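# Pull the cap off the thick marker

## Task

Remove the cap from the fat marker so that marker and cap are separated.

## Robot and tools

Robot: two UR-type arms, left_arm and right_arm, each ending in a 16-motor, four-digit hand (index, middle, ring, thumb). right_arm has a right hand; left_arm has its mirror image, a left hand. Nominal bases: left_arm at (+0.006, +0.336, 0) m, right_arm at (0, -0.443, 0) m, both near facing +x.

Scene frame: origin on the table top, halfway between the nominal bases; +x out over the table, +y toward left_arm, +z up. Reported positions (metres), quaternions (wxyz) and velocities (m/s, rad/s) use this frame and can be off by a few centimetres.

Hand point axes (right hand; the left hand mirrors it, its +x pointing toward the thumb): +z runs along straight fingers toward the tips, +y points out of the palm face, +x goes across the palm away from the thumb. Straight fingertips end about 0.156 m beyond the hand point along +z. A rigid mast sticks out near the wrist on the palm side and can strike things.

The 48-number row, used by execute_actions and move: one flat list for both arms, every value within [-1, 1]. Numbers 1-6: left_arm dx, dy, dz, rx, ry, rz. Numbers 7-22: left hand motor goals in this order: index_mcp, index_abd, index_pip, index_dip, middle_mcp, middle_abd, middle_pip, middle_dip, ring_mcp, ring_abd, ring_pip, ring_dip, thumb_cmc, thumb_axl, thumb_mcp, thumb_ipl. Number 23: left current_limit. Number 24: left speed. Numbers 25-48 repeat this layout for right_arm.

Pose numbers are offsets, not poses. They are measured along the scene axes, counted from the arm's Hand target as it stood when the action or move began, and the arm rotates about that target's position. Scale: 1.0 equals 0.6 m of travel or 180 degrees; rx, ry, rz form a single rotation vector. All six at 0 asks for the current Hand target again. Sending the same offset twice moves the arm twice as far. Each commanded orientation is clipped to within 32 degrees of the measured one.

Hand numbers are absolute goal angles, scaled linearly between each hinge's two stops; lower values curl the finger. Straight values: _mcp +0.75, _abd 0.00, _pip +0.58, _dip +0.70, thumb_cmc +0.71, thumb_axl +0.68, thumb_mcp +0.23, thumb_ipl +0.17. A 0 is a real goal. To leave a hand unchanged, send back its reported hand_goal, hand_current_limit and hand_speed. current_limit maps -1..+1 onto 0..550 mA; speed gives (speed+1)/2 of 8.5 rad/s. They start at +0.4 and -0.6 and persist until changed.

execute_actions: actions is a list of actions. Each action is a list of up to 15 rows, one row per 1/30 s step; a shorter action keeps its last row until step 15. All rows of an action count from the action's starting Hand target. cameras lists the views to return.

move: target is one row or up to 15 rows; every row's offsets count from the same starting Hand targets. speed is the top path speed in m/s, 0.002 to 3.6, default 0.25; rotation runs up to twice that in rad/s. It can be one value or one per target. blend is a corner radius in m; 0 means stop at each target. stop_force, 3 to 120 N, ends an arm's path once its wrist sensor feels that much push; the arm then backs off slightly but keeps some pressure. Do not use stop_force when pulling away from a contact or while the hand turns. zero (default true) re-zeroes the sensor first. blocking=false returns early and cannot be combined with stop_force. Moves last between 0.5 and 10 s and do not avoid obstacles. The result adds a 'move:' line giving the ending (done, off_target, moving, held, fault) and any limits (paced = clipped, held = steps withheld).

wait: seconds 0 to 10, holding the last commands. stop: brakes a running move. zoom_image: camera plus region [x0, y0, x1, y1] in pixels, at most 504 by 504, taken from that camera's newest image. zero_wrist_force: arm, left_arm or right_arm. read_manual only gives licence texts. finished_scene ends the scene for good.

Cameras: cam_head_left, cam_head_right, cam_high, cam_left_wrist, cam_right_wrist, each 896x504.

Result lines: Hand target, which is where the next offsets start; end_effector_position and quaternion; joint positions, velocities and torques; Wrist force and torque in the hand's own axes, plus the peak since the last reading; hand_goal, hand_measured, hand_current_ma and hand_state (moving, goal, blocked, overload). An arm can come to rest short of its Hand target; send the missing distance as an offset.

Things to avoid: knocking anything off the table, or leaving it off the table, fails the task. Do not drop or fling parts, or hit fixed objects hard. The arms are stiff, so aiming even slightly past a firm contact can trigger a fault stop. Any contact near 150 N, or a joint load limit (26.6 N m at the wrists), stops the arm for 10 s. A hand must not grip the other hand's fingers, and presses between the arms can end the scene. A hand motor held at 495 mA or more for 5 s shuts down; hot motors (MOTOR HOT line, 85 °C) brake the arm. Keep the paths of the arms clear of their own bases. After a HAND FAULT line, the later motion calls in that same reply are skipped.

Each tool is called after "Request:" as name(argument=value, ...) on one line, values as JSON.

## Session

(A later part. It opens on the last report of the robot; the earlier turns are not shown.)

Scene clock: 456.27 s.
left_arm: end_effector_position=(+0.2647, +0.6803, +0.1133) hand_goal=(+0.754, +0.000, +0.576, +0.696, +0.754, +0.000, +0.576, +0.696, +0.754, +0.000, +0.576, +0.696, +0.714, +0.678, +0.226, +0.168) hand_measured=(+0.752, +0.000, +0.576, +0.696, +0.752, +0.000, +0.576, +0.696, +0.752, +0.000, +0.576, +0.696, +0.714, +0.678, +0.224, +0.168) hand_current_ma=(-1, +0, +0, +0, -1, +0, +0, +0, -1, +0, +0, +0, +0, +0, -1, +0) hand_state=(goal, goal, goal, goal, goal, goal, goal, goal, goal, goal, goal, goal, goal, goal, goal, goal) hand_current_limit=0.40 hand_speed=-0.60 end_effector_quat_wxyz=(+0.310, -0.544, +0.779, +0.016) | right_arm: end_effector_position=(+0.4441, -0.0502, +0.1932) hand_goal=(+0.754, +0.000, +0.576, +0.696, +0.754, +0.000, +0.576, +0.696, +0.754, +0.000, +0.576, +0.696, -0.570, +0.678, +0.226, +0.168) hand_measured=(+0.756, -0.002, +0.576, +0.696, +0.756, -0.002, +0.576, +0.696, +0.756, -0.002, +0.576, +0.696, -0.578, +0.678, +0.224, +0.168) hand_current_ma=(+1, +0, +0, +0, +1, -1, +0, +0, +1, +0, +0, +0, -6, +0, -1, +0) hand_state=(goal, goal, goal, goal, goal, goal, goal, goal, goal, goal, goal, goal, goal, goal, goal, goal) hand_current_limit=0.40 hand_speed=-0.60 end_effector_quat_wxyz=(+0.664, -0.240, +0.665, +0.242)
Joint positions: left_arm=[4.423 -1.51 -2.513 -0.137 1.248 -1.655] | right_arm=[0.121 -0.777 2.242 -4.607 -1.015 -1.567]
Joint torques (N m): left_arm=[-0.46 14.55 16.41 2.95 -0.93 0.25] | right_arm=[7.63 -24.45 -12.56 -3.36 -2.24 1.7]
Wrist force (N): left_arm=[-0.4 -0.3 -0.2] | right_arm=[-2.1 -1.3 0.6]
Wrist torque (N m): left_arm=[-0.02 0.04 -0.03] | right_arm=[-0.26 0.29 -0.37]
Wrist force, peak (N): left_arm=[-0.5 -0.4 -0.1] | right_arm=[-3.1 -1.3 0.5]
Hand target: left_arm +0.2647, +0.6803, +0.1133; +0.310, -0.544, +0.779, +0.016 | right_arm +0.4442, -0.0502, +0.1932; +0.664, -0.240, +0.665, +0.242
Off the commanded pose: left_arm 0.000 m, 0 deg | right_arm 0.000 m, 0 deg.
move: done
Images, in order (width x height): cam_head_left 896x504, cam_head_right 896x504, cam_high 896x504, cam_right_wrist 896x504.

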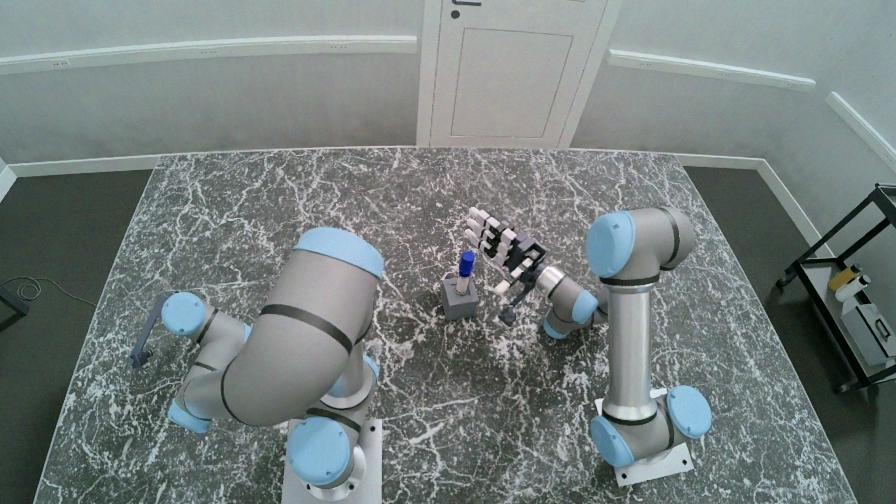

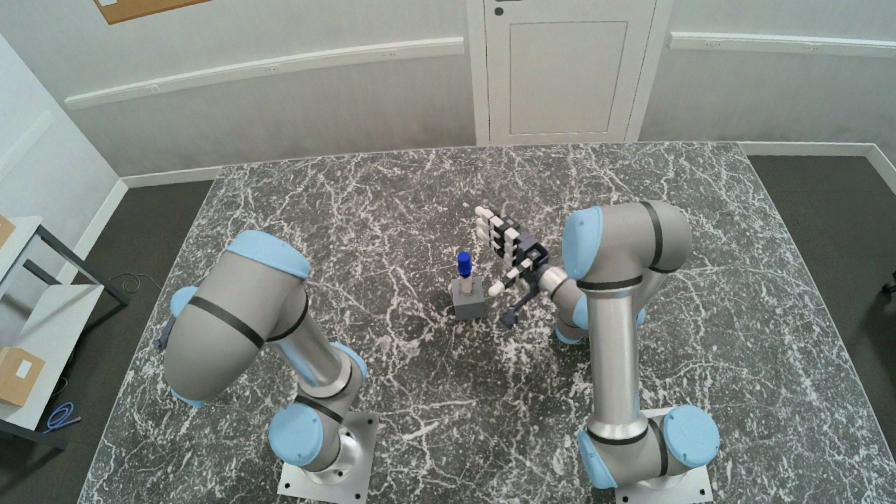

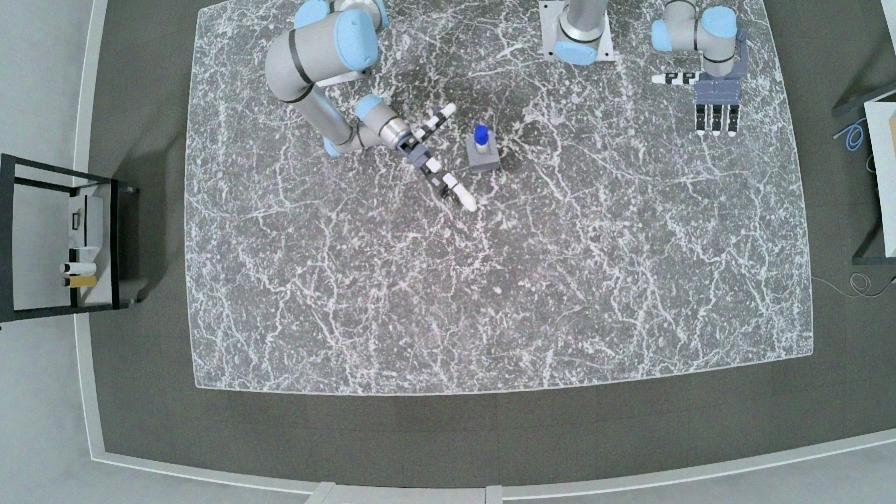

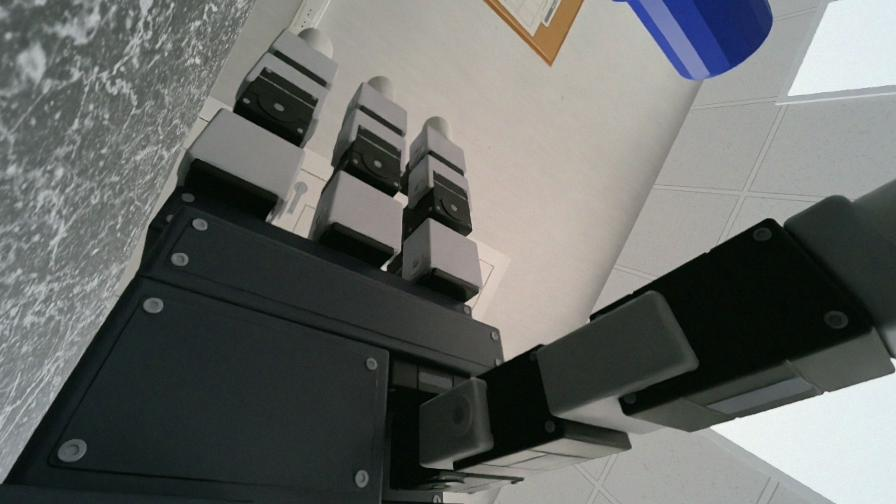

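Request:
move(target=[0,0,0,0,0,0,0.754,0,0.576,0.696,0.754,0,0.576,0.696,0.754,0,0.576,0.696,0.714,0.678,0.226,0.168,0.4,-0.6, -0.0643,0.0766,0,0,0,0,0.754,0,0.576,0.696,0.754,0,0.576,0.696,0.754,0,0.576,0.696,-0.57,0.678,0.226,0.168,0.4,-0.6], speed=0.1, stop_force=8, cameras=["cam_head_left", "cam_head_right", "cam_high", "cam_right_wrist"])

Request:
zoom_image(camera="cam_head_left", region=[420, 200, 540, 320])

Request:
zoom_image(camera="cam_high", region=[420, 80, 530, 190])

Request:
zoom_image(camera="cam_right_wrist", region=[400, 0, 800, 300])

Scene clock: 493.33 s.
left_arm: end_effector_position=(+0.2647, +0.6803, +0.1133) hand_goal=(+0.754, +0.000, +0.576, +0.696, +0.754, +0.000, +0.576, +0.696, +0.754, +0.000, +0.576, +0.696, +0.714, +0.678, +0.226, +0.168) hand_measured=(+0.752, +0.000, +0.576, +0.696, +0.752, +0.000, +0.576, +0.696, +0.752, +0.000, +0.576, +0.696, +0.714, +0.678, +0.224, +0.168) hand_current_ma=(-1, +0, +0, +0, -1, +0, +0, +0, -1, +0, +0, +0, +0, +0, -1, +0) hand_state=(goal, goal, goal, goal, goal, goal, goal, goal, goal, goal, goal, goal, goal, goal, goal, goal) hand_current_limit=0.40 hand_speed=-0.60 end_effector_quat_wxyz=(+0.310, -0.544, +0.779, +0.016) | right_arm: end_effector_position=(+0.4056, -0.0042, +0.1932) hand_goal=(+0.754, +0.000, +0.576, +0.696, +0.754, +0.000, +0.576, +0.696, +0.754, +0.000, +0.576, +0.696, -0.570, +0.678, +0.226, +0.168) hand_measured=(+0.756, -0.002, +0.576, +0.696, +0.756, -0.002, +0.576, +0.696, +0.756, -0.002, +0.576, +0.696, -0.578, +0.678, +0.224, +0.168) hand_current_ma=(+1, +0, +0, +0, +1, -1, +0, +0, +1, +0, +0, +0, -6, +0, -1, +0) hand_state=(goal, goal, goal, goal, goal, goal, goal, goal, goal, goal, goal, goal, goal, goal, goal, goal) hand_current_limit=0.40 hand_speed=-0.60 end_effector_quat_wxyz=(+0.664, -0.240, +0.665, +0.242)
Joint positions: left_arm=[4.423 -1.51 -2.513 -0.137 1.248 -1.655] | right_arm=[0.278 -0.779 2.26 -4.623 -1.171 -1.567]
Joint torques (N m): left_arm=[-0.19 14.39 16.54 3.03 -1.04 0.23] | right_arm=[8.47 -26.47 -13.32 -0.62 -2.42 1.64]
Wrist force (N): left_arm=[0.0 -0.2 -0.1] | right_arm=[-1.7 -1.3 0.7]
Wrist torque (N m): left_arm=[-0.02 0.00 0.00] | right_arm=[-0.28 0.22 -0.33]
Wrist force, peak (N): left_arm=[-0.1 -0.6 0.2] | right_arm=[-2.0 -2.4 0.6]
Hand target: left_arm +0.2647, +0.6803, +0.1133; +0.310, -0.544, +0.779, +0.016 | right_arm +0.4056, -0.0042, +0.1932; +0.664, -0.240, +0.665, +0.242
Off the commanded pose: left_arm 0.000 m, 0 deg | right_arm 0.000 m, 0 deg.
move: done
Images, in order (width x height): cam_head_left 896x504, cam_head_right 896x504, cam_high 896x504, cam_right_wrist 896x504.

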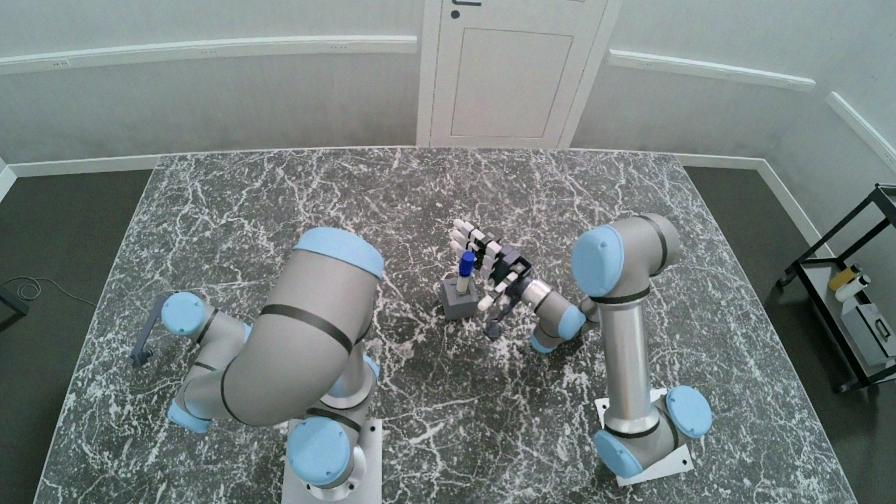

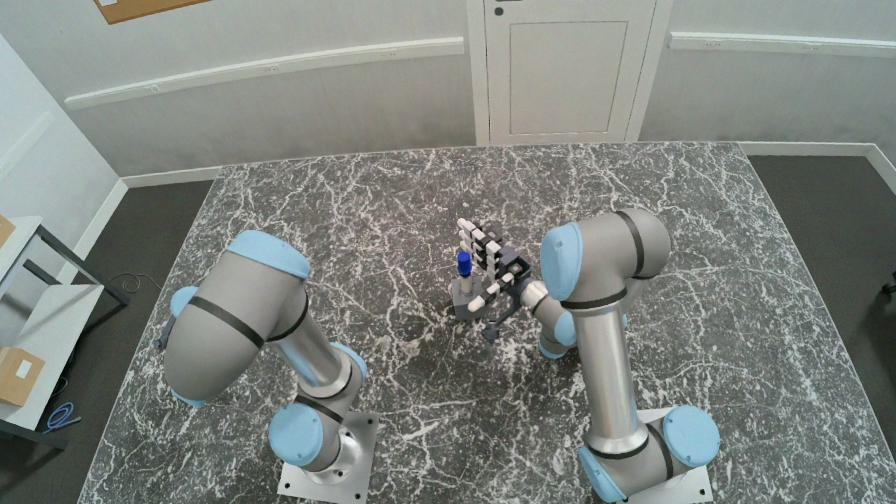

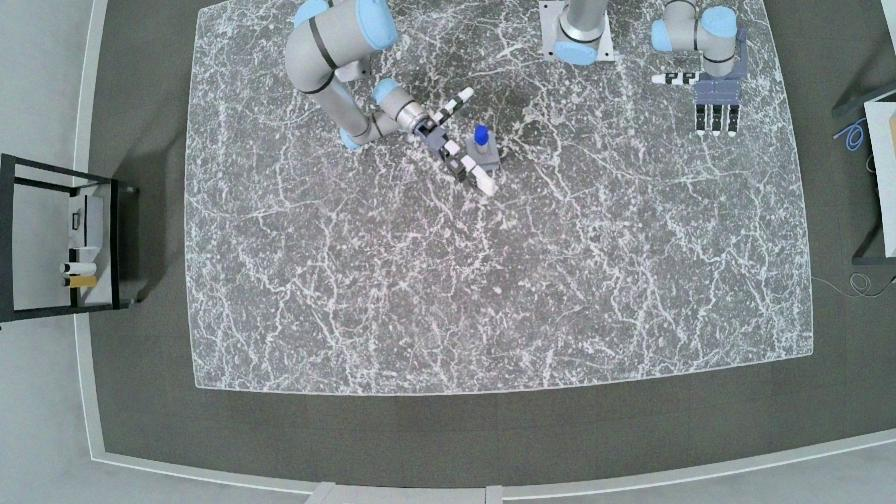

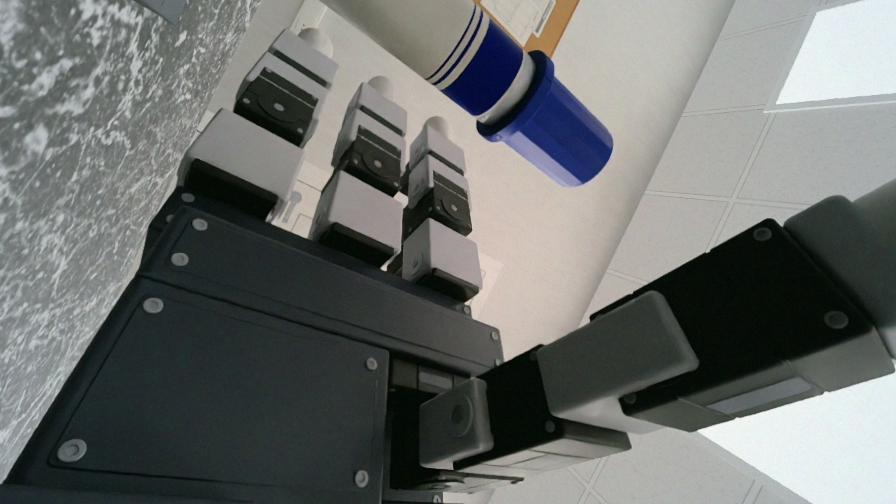

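Scaled by 4.200 from the camera's 896x504 image, which has a finer 1280x720 frame.

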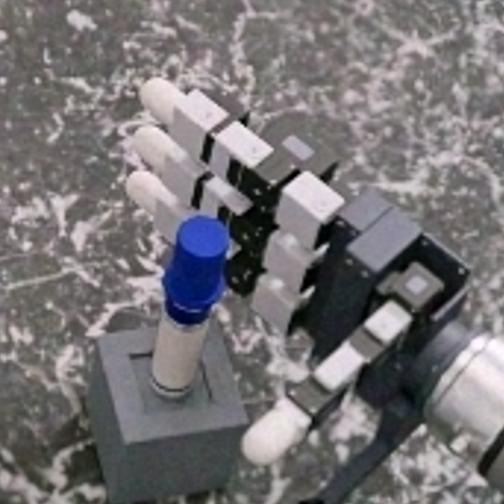

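Scaled by 4.582 from the camera's 896x504 image, which has a finer 1280x720 frame.

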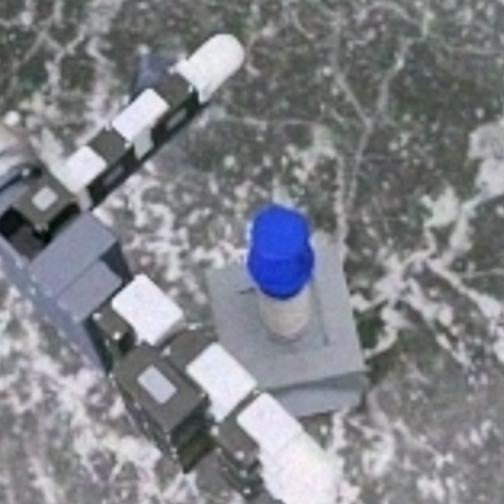

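Scaled by 1.260 from the camera's 896x504 image, which has a finer 1280x720 frame.

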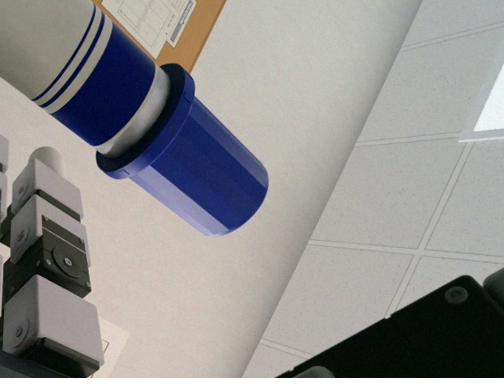

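Request:
move(target=[0,0,0,0,0,0,0.754,0,0.576,0.696,0.754,0,0.576,0.696,0.754,0,0.576,0.696,0.714,0.678,0.226,0.168,0.4,-0.6, -0.0413,0.0415,0.003,0,0,0,0.754,0,0.576,0.696,0.754,0,0.576,0.696,0.754,0,0.576,0.696,-0.57,0.678,0.226,0.168,0.4,-0.6], speed=0.06, stop_force=6, cameras=["cam_right_wrist"])

Request:
zoom_image(camera="cam_right_wrist", region=[300, 0, 700, 300])

Scene clock: 530.07 s.
left_arm: end_effector_position=(+0.2647, +0.6803, +0.1133) hand_goal=(+0.754, +0.000, +0.576, +0.696, +0.754, +0.000, +0.576, +0.696, +0.754, +0.000, +0.576, +0.696, +0.714, +0.678, +0.226, +0.168) hand_measured=(+0.752, +0.000, +0.576, +0.696, +0.752, +0.000, +0.576, +0.696, +0.752, +0.000, +0.576, +0.696, +0.714, +0.678, +0.224, +0.168) hand_current_ma=(-1, +0, +0, +0, -1, +0, +0, +0, -1, +0, +0, +0, +0, +0, -1, +0) hand_state=(goal, goal, goal, goal, goal, goal, goal, goal, goal, goal, goal, goal, goal, goal, goal, goal) hand_current_limit=0.40 hand_speed=-0.60 end_effector_quat_wxyz=(+0.310, -0.544, +0.779, +0.016) | right_arm: end_effector_position=(+0.3808, +0.0206, +0.1950) hand_goal=(+0.754, +0.000, +0.576, +0.696, +0.754, +0.000, +0.576, +0.696, +0.754, +0.000, +0.576, +0.696, -0.570, +0.678, +0.226, +0.168) hand_measured=(+0.756, -0.002, +0.576, +0.696, +0.756, -0.002, +0.576, +0.696, +0.756, -0.002, +0.576, +0.696, -0.578, +0.678, +0.224, +0.168) hand_current_ma=(+1, +0, +0, +0, +1, -1, +0, +0, +1, +0, +0, +0, -6, +0, -1, +0) hand_state=(goal, goal, goal, goal, goal, goal, goal, goal, goal, goal, goal, goal, goal, goal, goal, goal) hand_current_limit=0.40 hand_speed=-0.60 end_effector_quat_wxyz=(+0.664, -0.240, +0.665, +0.242)
Joint positions: left_arm=[4.423 -1.51 -2.513 -0.137 1.248 -1.655] | right_arm=[0.372 -0.785 2.268 -4.624 -1.266 -1.567]
Joint torques (N m): left_arm=[-0.87 14.35 16.61 3 -0.99 0.15] | right_arm=[7.18 -39.03 -7.35 -0.66 -2.53 -0.97]
Wrist force (N): left_arm=[-0.4 -0.5 -0.3] | right_arm=[-1.8 -1.2 0.7]
Wrist torque (N m): left_arm=[-0.04 0.05 -0.03] | right_arm=[-0.26 0.21 -0.34]
Wrist force, peak (N): left_arm=[-0.4 -0.5 -0.3] | right_arm=[-2.0 -1.7 0.6]
Hand target: left_arm +0.2647, +0.6803, +0.1133; +0.310, -0.544, +0.779, +0.016 | right_arm +0.3808, +0.0207, +0.1950; +0.664, -0.240, +0.665, +0.242
Off the commanded pose: left_arm 0.000 m, 0 deg | right_arm 0.000 m, 0 deg.
move: done
Images, in order (width x height): cam_right_wrist 896x504.

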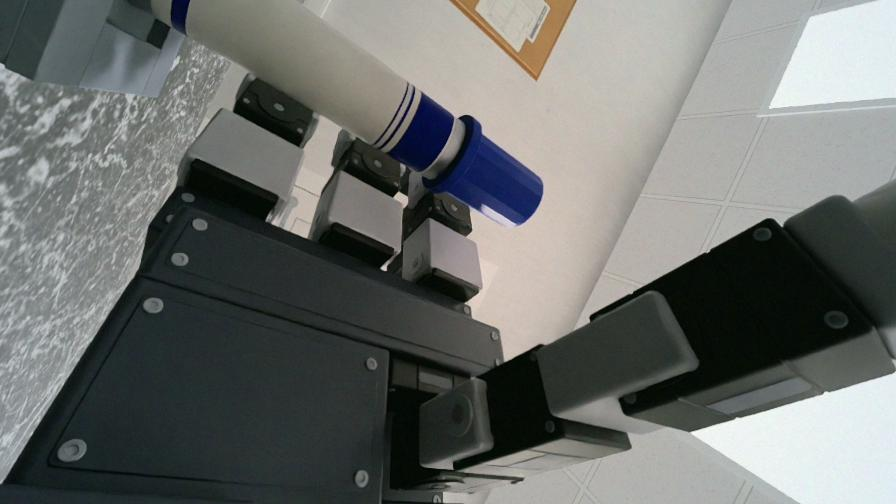

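Scaled by 1.260 from the camera's 896x504 image, which has a finer 1280x720 frame.

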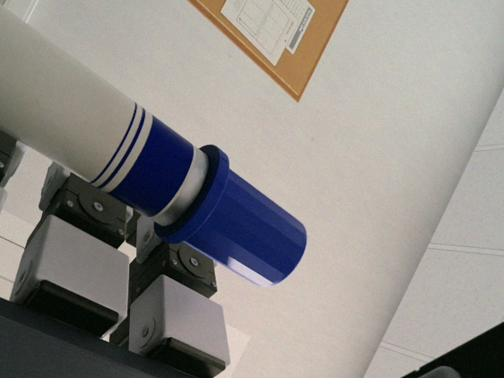

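Request:
move(target=[0,0,0,0,0,0,0.754,0,0.576,0.696,0.754,0,0.576,0.696,0.754,0,0.576,0.696,0.714,0.678,0.226,0.168,0.4,-0.6, 0,0,0,0,0,0,0.616,0,-0.08,-0.029,0.616,0,-0.08,-0.029,0.754,0,0.576,0.696,-0.571,0.678,-0.112,-0.751,0.4,-0.8], cameras=["cam_head_left", "cam_head_right", "cam_high", "cam_right_wrist"])

Request:
zoom_image(camera="cam_right_wrist", region=[300, 0, 700, 300])

Request:
zoom_image(camera="cam_high", region=[430, 80, 530, 180])

Request:
zoom_image(camera="cam_head_left", region=[420, 210, 520, 310])

Scene clock: 563.97 s.
left_arm: end_effector_position=(+0.2647, +0.6803, +0.1133) hand_goal=(+0.754, +0.000, +0.576, +0.696, +0.754, +0.000, +0.576, +0.696, +0.754, +0.000, +0.576, +0.696, +0.714, +0.678, +0.226, +0.168) hand_measured=(+0.752, +0.000, +0.576, +0.696, +0.752, +0.000, +0.576, +0.696, +0.752, +0.000, +0.576, +0.696, +0.714, +0.678, +0.224, +0.168) hand_current_ma=(-1, +0, +0, +0, -1, +0, +0, +0, -1, +0, +0, +0, +0, +0, -1, +0) hand_state=(goal, goal, goal, goal, goal, goal, goal, goal, goal, goal, goal, goal, goal, goal, goal, goal) hand_current_limit=0.40 hand_speed=-0.60 end_effector_quat_wxyz=(+0.310, -0.544, +0.779, +0.016) | right_arm: end_effector_position=(+0.3808, +0.0207, +0.1950) hand_goal=(+0.616, +0.000, -0.080, -0.028, +0.616, +0.000, -0.080, -0.028, +0.754, +0.000, +0.576, +0.696, -0.570, +0.678, -0.112, -0.750) hand_measured=(+0.618, -0.002, -0.078, -0.026, +0.618, -0.002, -0.078, -0.026, +0.756, -0.002, +0.576, +0.696, -0.578, +0.678, -0.110, -0.748) hand_current_ma=(+1, +0, +1, +1, +1, -1, +1, +1, +1, +0, +0, +0, -6, +0, +1, +1) hand_state=(goal, goal, goal, goal, goal, goal, goal, goal, goal, goal, goal, goal, goal, goal, goal, goal) hand_current_limit=0.40 hand_speed=-0.80 end_effector_quat_wxyz=(+0.664, -0.240, +0.665, +0.242)
Joint positions: left_arm=[4.423 -1.51 -2.513 -0.137 1.248 -1.655] | right_arm=[0.372 -0.785 2.268 -4.624 -1.266 -1.567]
Joint torques (N m): left_arm=[-0.28 14.54 16.31 3.07 -1.17 0.19] | right_arm=[5.63 -38.16 -11.62 -0.51 -0.88 -1.25]
Wrist force (N): left_arm=[-0.1 -0.2 -0.2] | right_arm=[-2.0 -1.1 0.5]
Wrist torque (N m): left_arm=[-0.01 0.02 -0.01] | right_arm=[-0.23 0.25 -0.37]
Wrist force, peak (N): left_arm=[-0.6 -0.3 -0.2] | right_arm=[-2.0 -1.5 0.6]
Hand target: left_arm +0.2647, +0.6803, +0.1133; +0.310, -0.544, +0.779, +0.016 | right_arm +0.3808, +0.0207, +0.1950; +0.664, -0.240, +0.665, +0.242
Off the commanded pose: left_arm 0.000 m, 0 deg | right_arm 0.000 m, 0 deg.
move: done
Images, in order (width x height): cam_head_left 896x504, cam_head_right 896x504, cam_high 896x504, cam_right_wrist 896x504.

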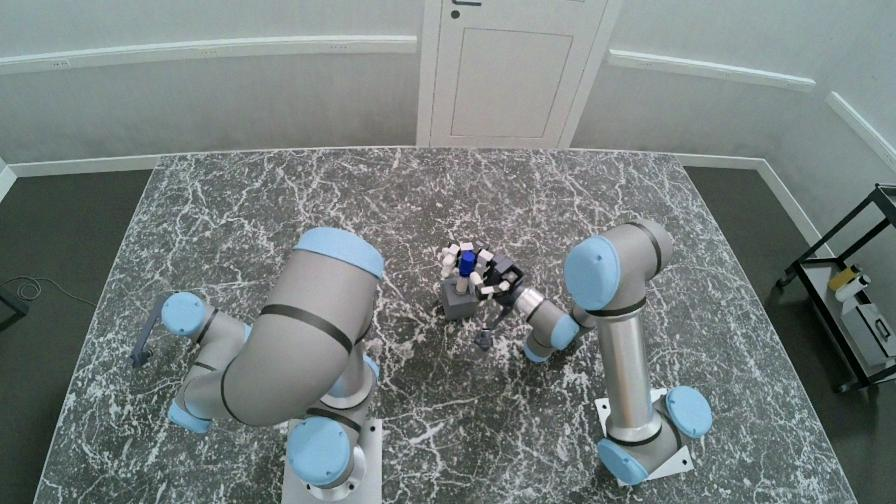

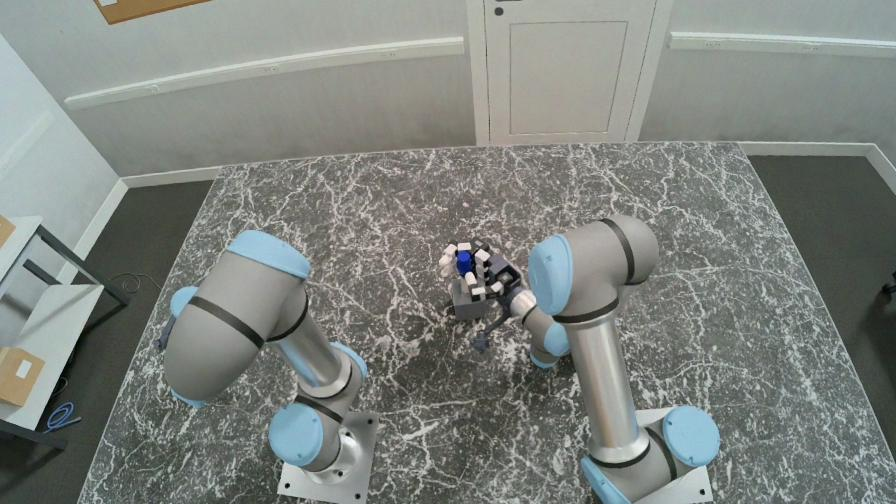

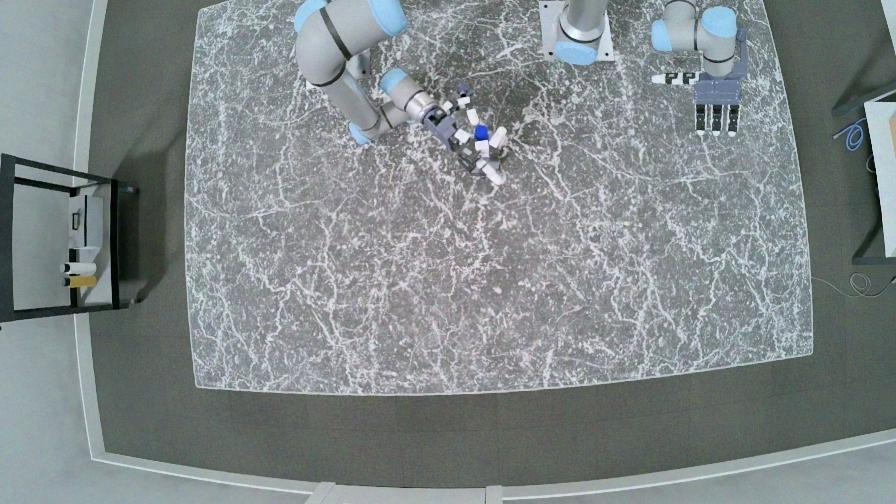

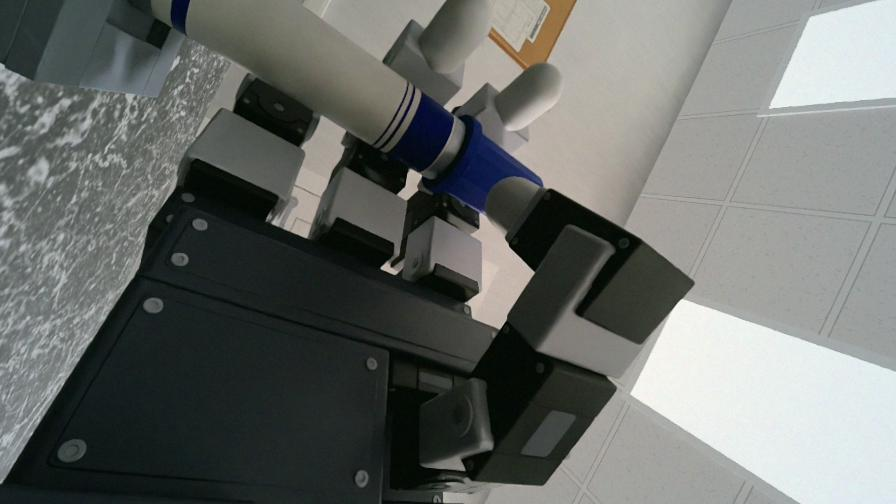

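Scaled by 1.260 from the camera's 896x504 image, which has a finer 1280x720 frame.

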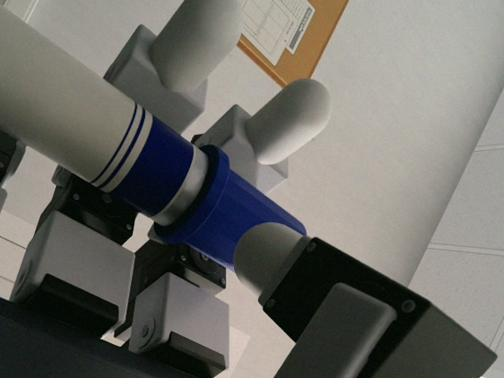

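Scaled by 5.040 from the camera's 896x504 image, which has a finer 1280x720 frame.

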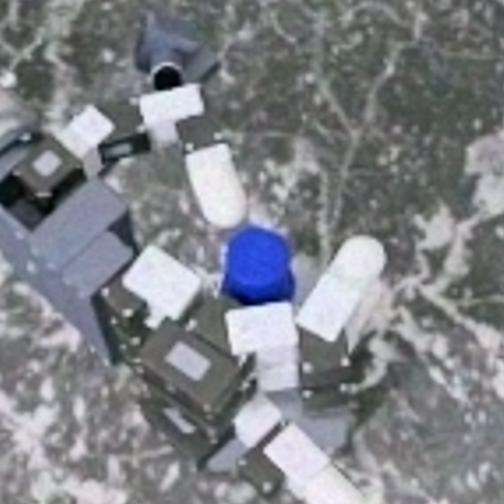

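Scaled by 5.040 from the camera's 896x504 image, which has a finer 1280x720 frame.

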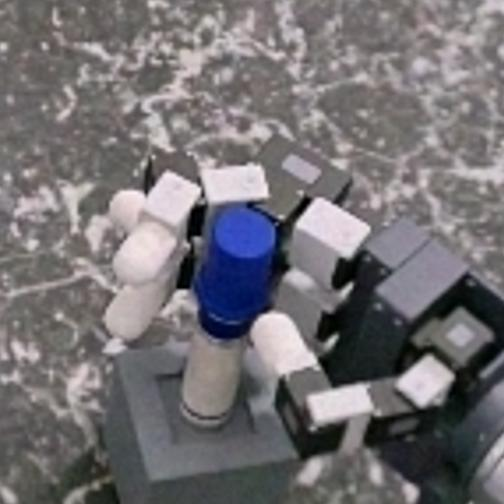

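Request:
move(target=[0,0,0,0,0,0,0.754,0,0.576,0.696,0.754,0,0.576,0.696,0.754,0,0.576,0.696,0.714,0.678,0.226,0.168,0.4,-0.6, 0,0,0,0,0,0,0.411,0,-0.518,-0.536,0.616,0,-0.226,-0.246,0.754,0,0.576,0.696,-0.571,0.678,-0.427,-0.459,0.6,-0.85], cameras=["cam_head_left", "cam_high", "cam_right_wrist"])

Request:
zoom_image(camera="cam_right_wrist", region=[300, 0, 700, 300])

Request:
zoom_image(camera="cam_high", region=[430, 80, 530, 180])

Scene clock: 584.07 s.
left_arm: end_effector_position=(+0.2647, +0.6803, +0.1133) hand_goal=(+0.754, +0.000, +0.576, +0.696, +0.754, +0.000, +0.576, +0.696, +0.754, +0.000, +0.576, +0.696, +0.714, +0.678, +0.226, +0.168) hand_measured=(+0.752, +0.000, +0.576, +0.696, +0.752, +0.000, +0.576, +0.696, +0.752, +0.000, +0.576, +0.696, +0.714, +0.678, +0.224, +0.168) hand_current_ma=(-1, +0, +0, +0, -1, +0, +0, +0, -1, +0, +0, +0, +0, +0, -1, +0) hand_state=(goal, goal, goal, goal, goal, goal, goal, goal, goal, goal, goal, goal, goal, goal, goal, goal) hand_current_limit=0.40 hand_speed=-0.60 end_effector_quat_wxyz=(+0.310, -0.544, +0.779, +0.016) | right_arm: end_effector_position=(+0.3808, +0.0207, +0.1950) hand_goal=(+0.412, +0.000, -0.518, -0.536, +0.616, +0.000, -0.226, -0.246, +0.754, +0.000, +0.576, +0.696, -0.570, +0.678, -0.426, -0.458) hand_measured=(+0.524, +0.018, -0.376, -0.436, +0.618, -0.002, -0.224, -0.244, +0.756, -0.002, +0.576, +0.696, -0.578, +0.678, -0.332, -0.522) hand_current_ma=(+338, +15, +440, +262, +1, -1, +1, +1, +1, +0, +0, +0, -6, +0, +354, -211) hand_state=(blocked, goal, blocked, blocked, goal, goal, goal, goal, goal, goal, goal, goal, goal, goal, blocked, blocked) hand_current_limit=0.60 hand_speed=-0.85 end_effector_quat_wxyz=(+0.664, -0.240, +0.665, +0.242)
Joint positions: left_arm=[4.423 -1.51 -2.513 -0.137 1.248 -1.655] | right_arm=[0.372 -0.785 2.268 -4.624 -1.266 -1.567]
Joint torques (N m): left_arm=[-0.69 14.46 16.06 3.12 -1.12 0.17] | right_arm=[2.95 -37.58 -11.57 -0.68 2.77 -1.15]
Wrist force (N): left_arm=[-0.2 0.0 -0.2] | right_arm=[-3.6 -0.8 0.4]
Wrist torque (N m): left_arm=[0.01 0.02 -0.02] | right_arm=[-0.22 0.23 -0.44]
Wrist force, peak (N): left_arm=[-0.5 -0.3 -0.2] | right_arm=[-3.7 -1.1 0.2]
Hand target: left_arm +0.2647, +0.6803, +0.1133; +0.310, -0.544, +0.779, +0.016 | right_arm +0.3808, +0.0207, +0.1950; +0.664, -0.240, +0.665, +0.242
Off the commanded pose: left_arm 0.000 m, 0 deg | right_arm 0.000 m, 0 deg.
move: done
Images, in order (width x height): cam_head_left 896x504, cam_high 896x504, cam_right_wrist 896x504.

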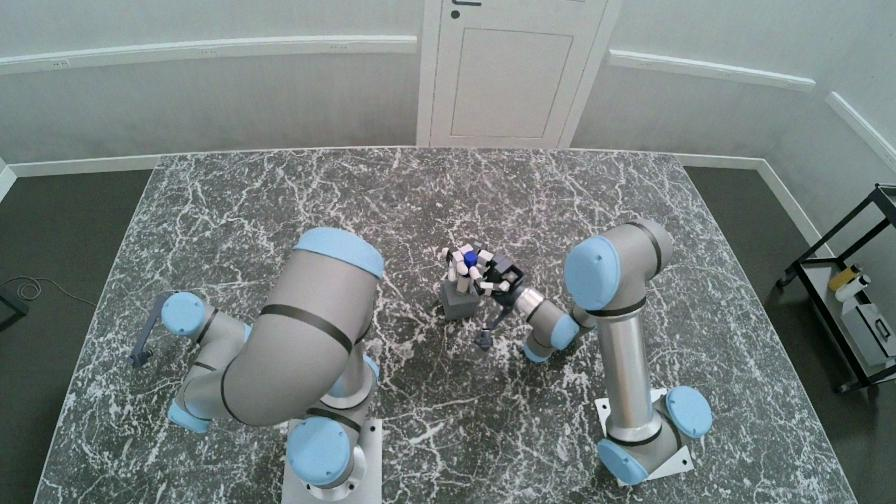

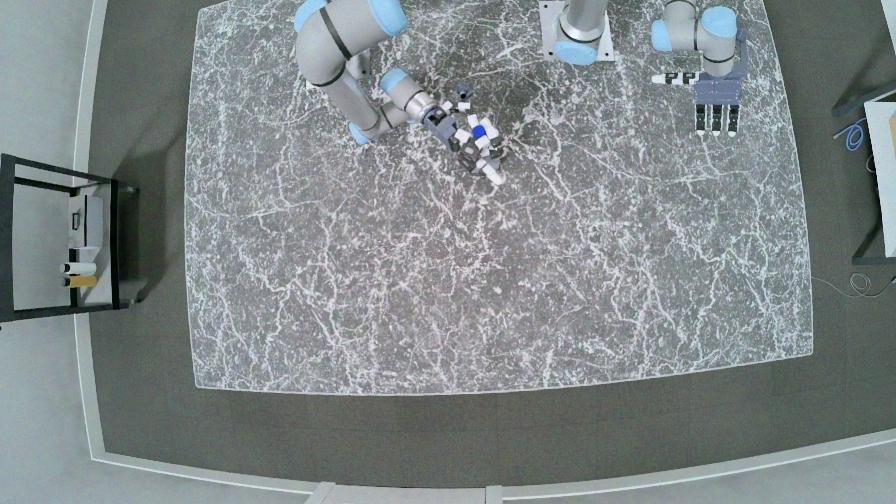

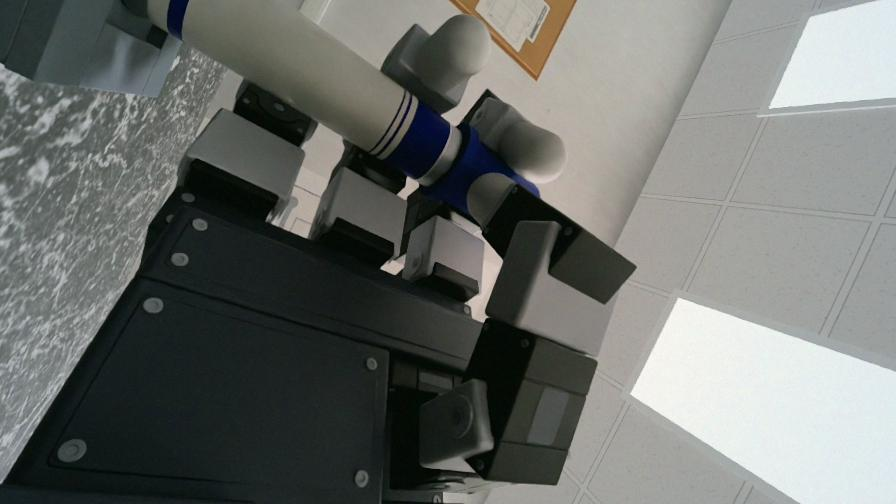

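Scaled by 1.260 from the camera's 896x504 image, which has a finer 1280x720 frame.

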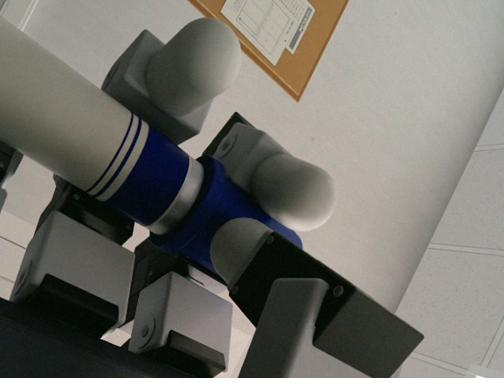

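Scaled by 5.040 from the camera's 896x504 image, which has a finer 1280x720 frame.

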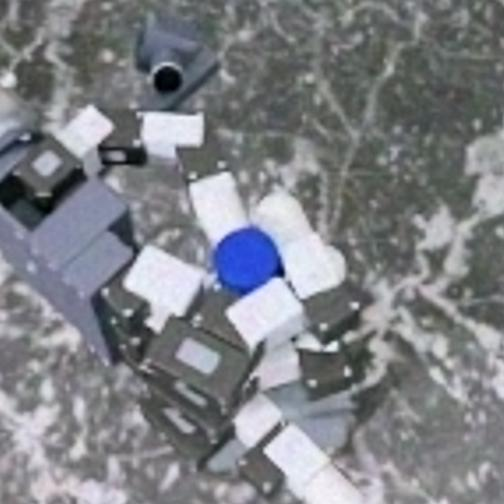

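Request:
move(target=[0,0,0,0,0,0,0.754,0,0.576,0.696,0.754,0,0.576,0.696,0.754,0,0.576,0.696,0.714,0.678,0.226,0.168,0.4,-0.6, 0,0,0.04,0,0,0,0.411,0,-0.518,-0.536,0.616,0,-0.226,-0.246,0.754,0,0.576,0.696,-0.571,0.678,-0.427,-0.459,0.6,-0.85], speed=0.03, stop_force=40, cameras=["cam_head_left", "cam_high", "cam_right_wrist"])

Request:
zoom_image(camera="cam_right_wrist", region=[300, 0, 700, 300])

Request:
zoom_image(camera="cam_head_left", region=[420, 210, 520, 330])

Scene clock: 599.03 s.
left_arm: end_effector_position=(+0.2647, +0.6803, +0.1133) hand_goal=(+0.754, +0.000, +0.576, +0.696, +0.754, +0.000, +0.576, +0.696, +0.754, +0.000, +0.576, +0.696, +0.714, +0.678, +0.226, +0.168) hand_measured=(+0.752, +0.000, +0.576, +0.696, +0.752, +0.000, +0.576, +0.696, +0.752, +0.000, +0.576, +0.696, +0.714, +0.678, +0.224, +0.168) hand_current_ma=(-1, +0, +0, +0, -1, +0, +0, +0, -1, +0, +0, +0, +0, +0, -1, +0) hand_state=(goal, goal, goal, goal, goal, goal, goal, goal, goal, goal, goal, goal, goal, goal, goal, goal) hand_current_limit=0.40 hand_speed=-0.60 end_effector_quat_wxyz=(+0.310, -0.544, +0.779, +0.016) | right_arm: end_effector_position=(+0.3808, +0.0207, +0.2190) hand_goal=(+0.412, +0.000, -0.518, -0.536, +0.616, +0.000, -0.226, -0.246, +0.754, +0.000, +0.576, +0.696, -0.570, +0.678, -0.426, -0.458) hand_measured=(+0.524, +0.020, -0.376, -0.436, +0.618, -0.002, -0.224, -0.244, +0.756, -0.002, +0.576, +0.696, -0.578, +0.676, -0.332, -0.522) hand_current_ma=(+338, +19, +440, +262, +1, -1, +1, +1, +1, +0, +0, +0, -6, +0, +353, -211) hand_state=(blocked, blocked, blocked, blocked, goal, goal, goal, goal, goal, goal, goal, goal, goal, goal, blocked, blocked) hand_current_limit=0.60 hand_speed=-0.85 end_effector_quat_wxyz=(+0.664, -0.240, +0.665, +0.242)
Joint positions: left_arm=[4.423 -1.51 -2.513 -0.137 1.248 -1.655] | right_arm=[0.372 -0.859 2.282 -4.566 -1.266 -1.567]
Joint torques (N m): left_arm=[-0.59 14.43 16.3 3.11 -1.14 0.19] | right_arm=[1.75 -38.99 5.09 -0.65 1.69 -1.19]
Wrist force (N): left_arm=[0.2 -0.3 0.1] | right_arm=[-1.4 -0.9 0.8]
Wrist torque (N m): left_arm=[-0.04 -0.02 0.02] | right_arm=[-0.23 0.26 -0.35]
Wrist force, peak (N): left_arm=[-0.2 -0.6 -0.1] | right_arm=[-3.9 -1.0 0.5]
Hand target: left_arm +0.2647, +0.6803, +0.1133; +0.310, -0.544, +0.779, +0.016 | right_arm +0.3808, +0.0207, +0.2190; +0.664, -0.240, +0.665, +0.242
Off the commanded pose: left_arm 0.000 m, 0 deg | right_arm 0.000 m, 0 deg.
move: done
Images, in order (width x height): cam_head_left 896x504, cam_high 896x504, cam_right_wrist 896x504.

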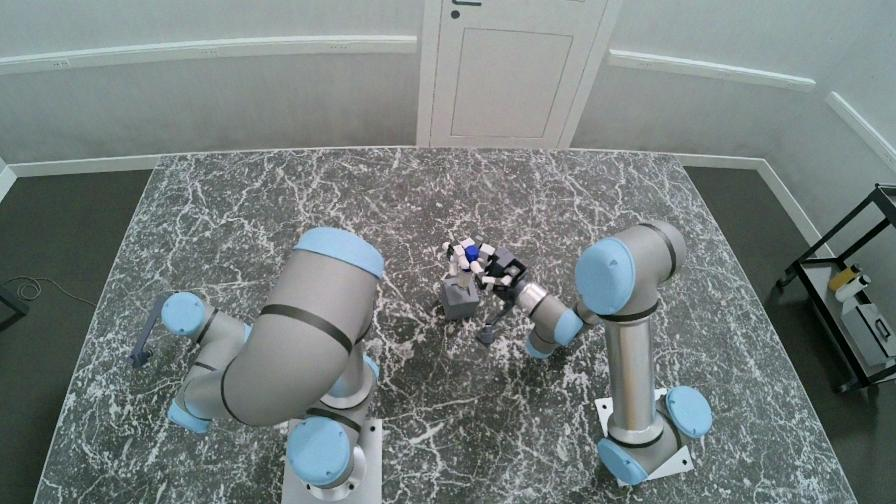

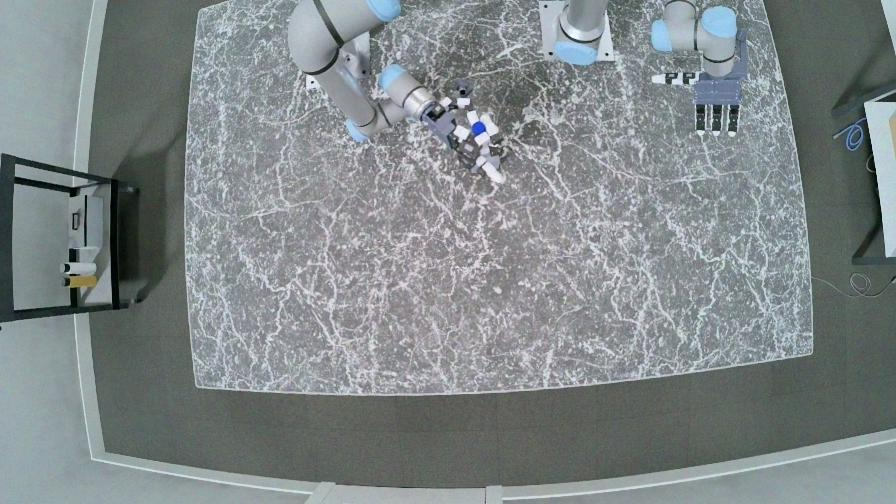

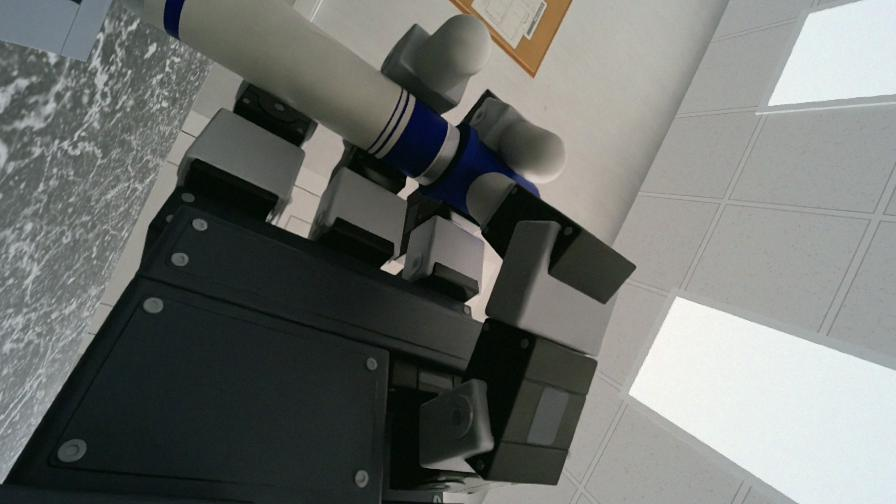

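Scaled by 1.260 from the camera's 896x504 image, which has a finer 1280x720 frame.

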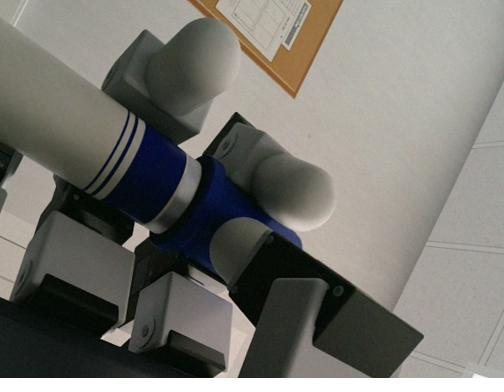

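Scaled by 4.200 from the camera's 896x504 image, which has a finer 1280x720 frame.

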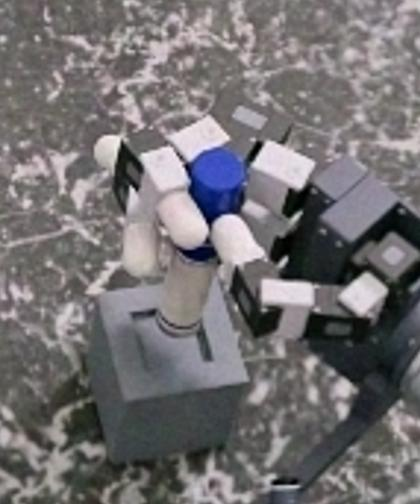

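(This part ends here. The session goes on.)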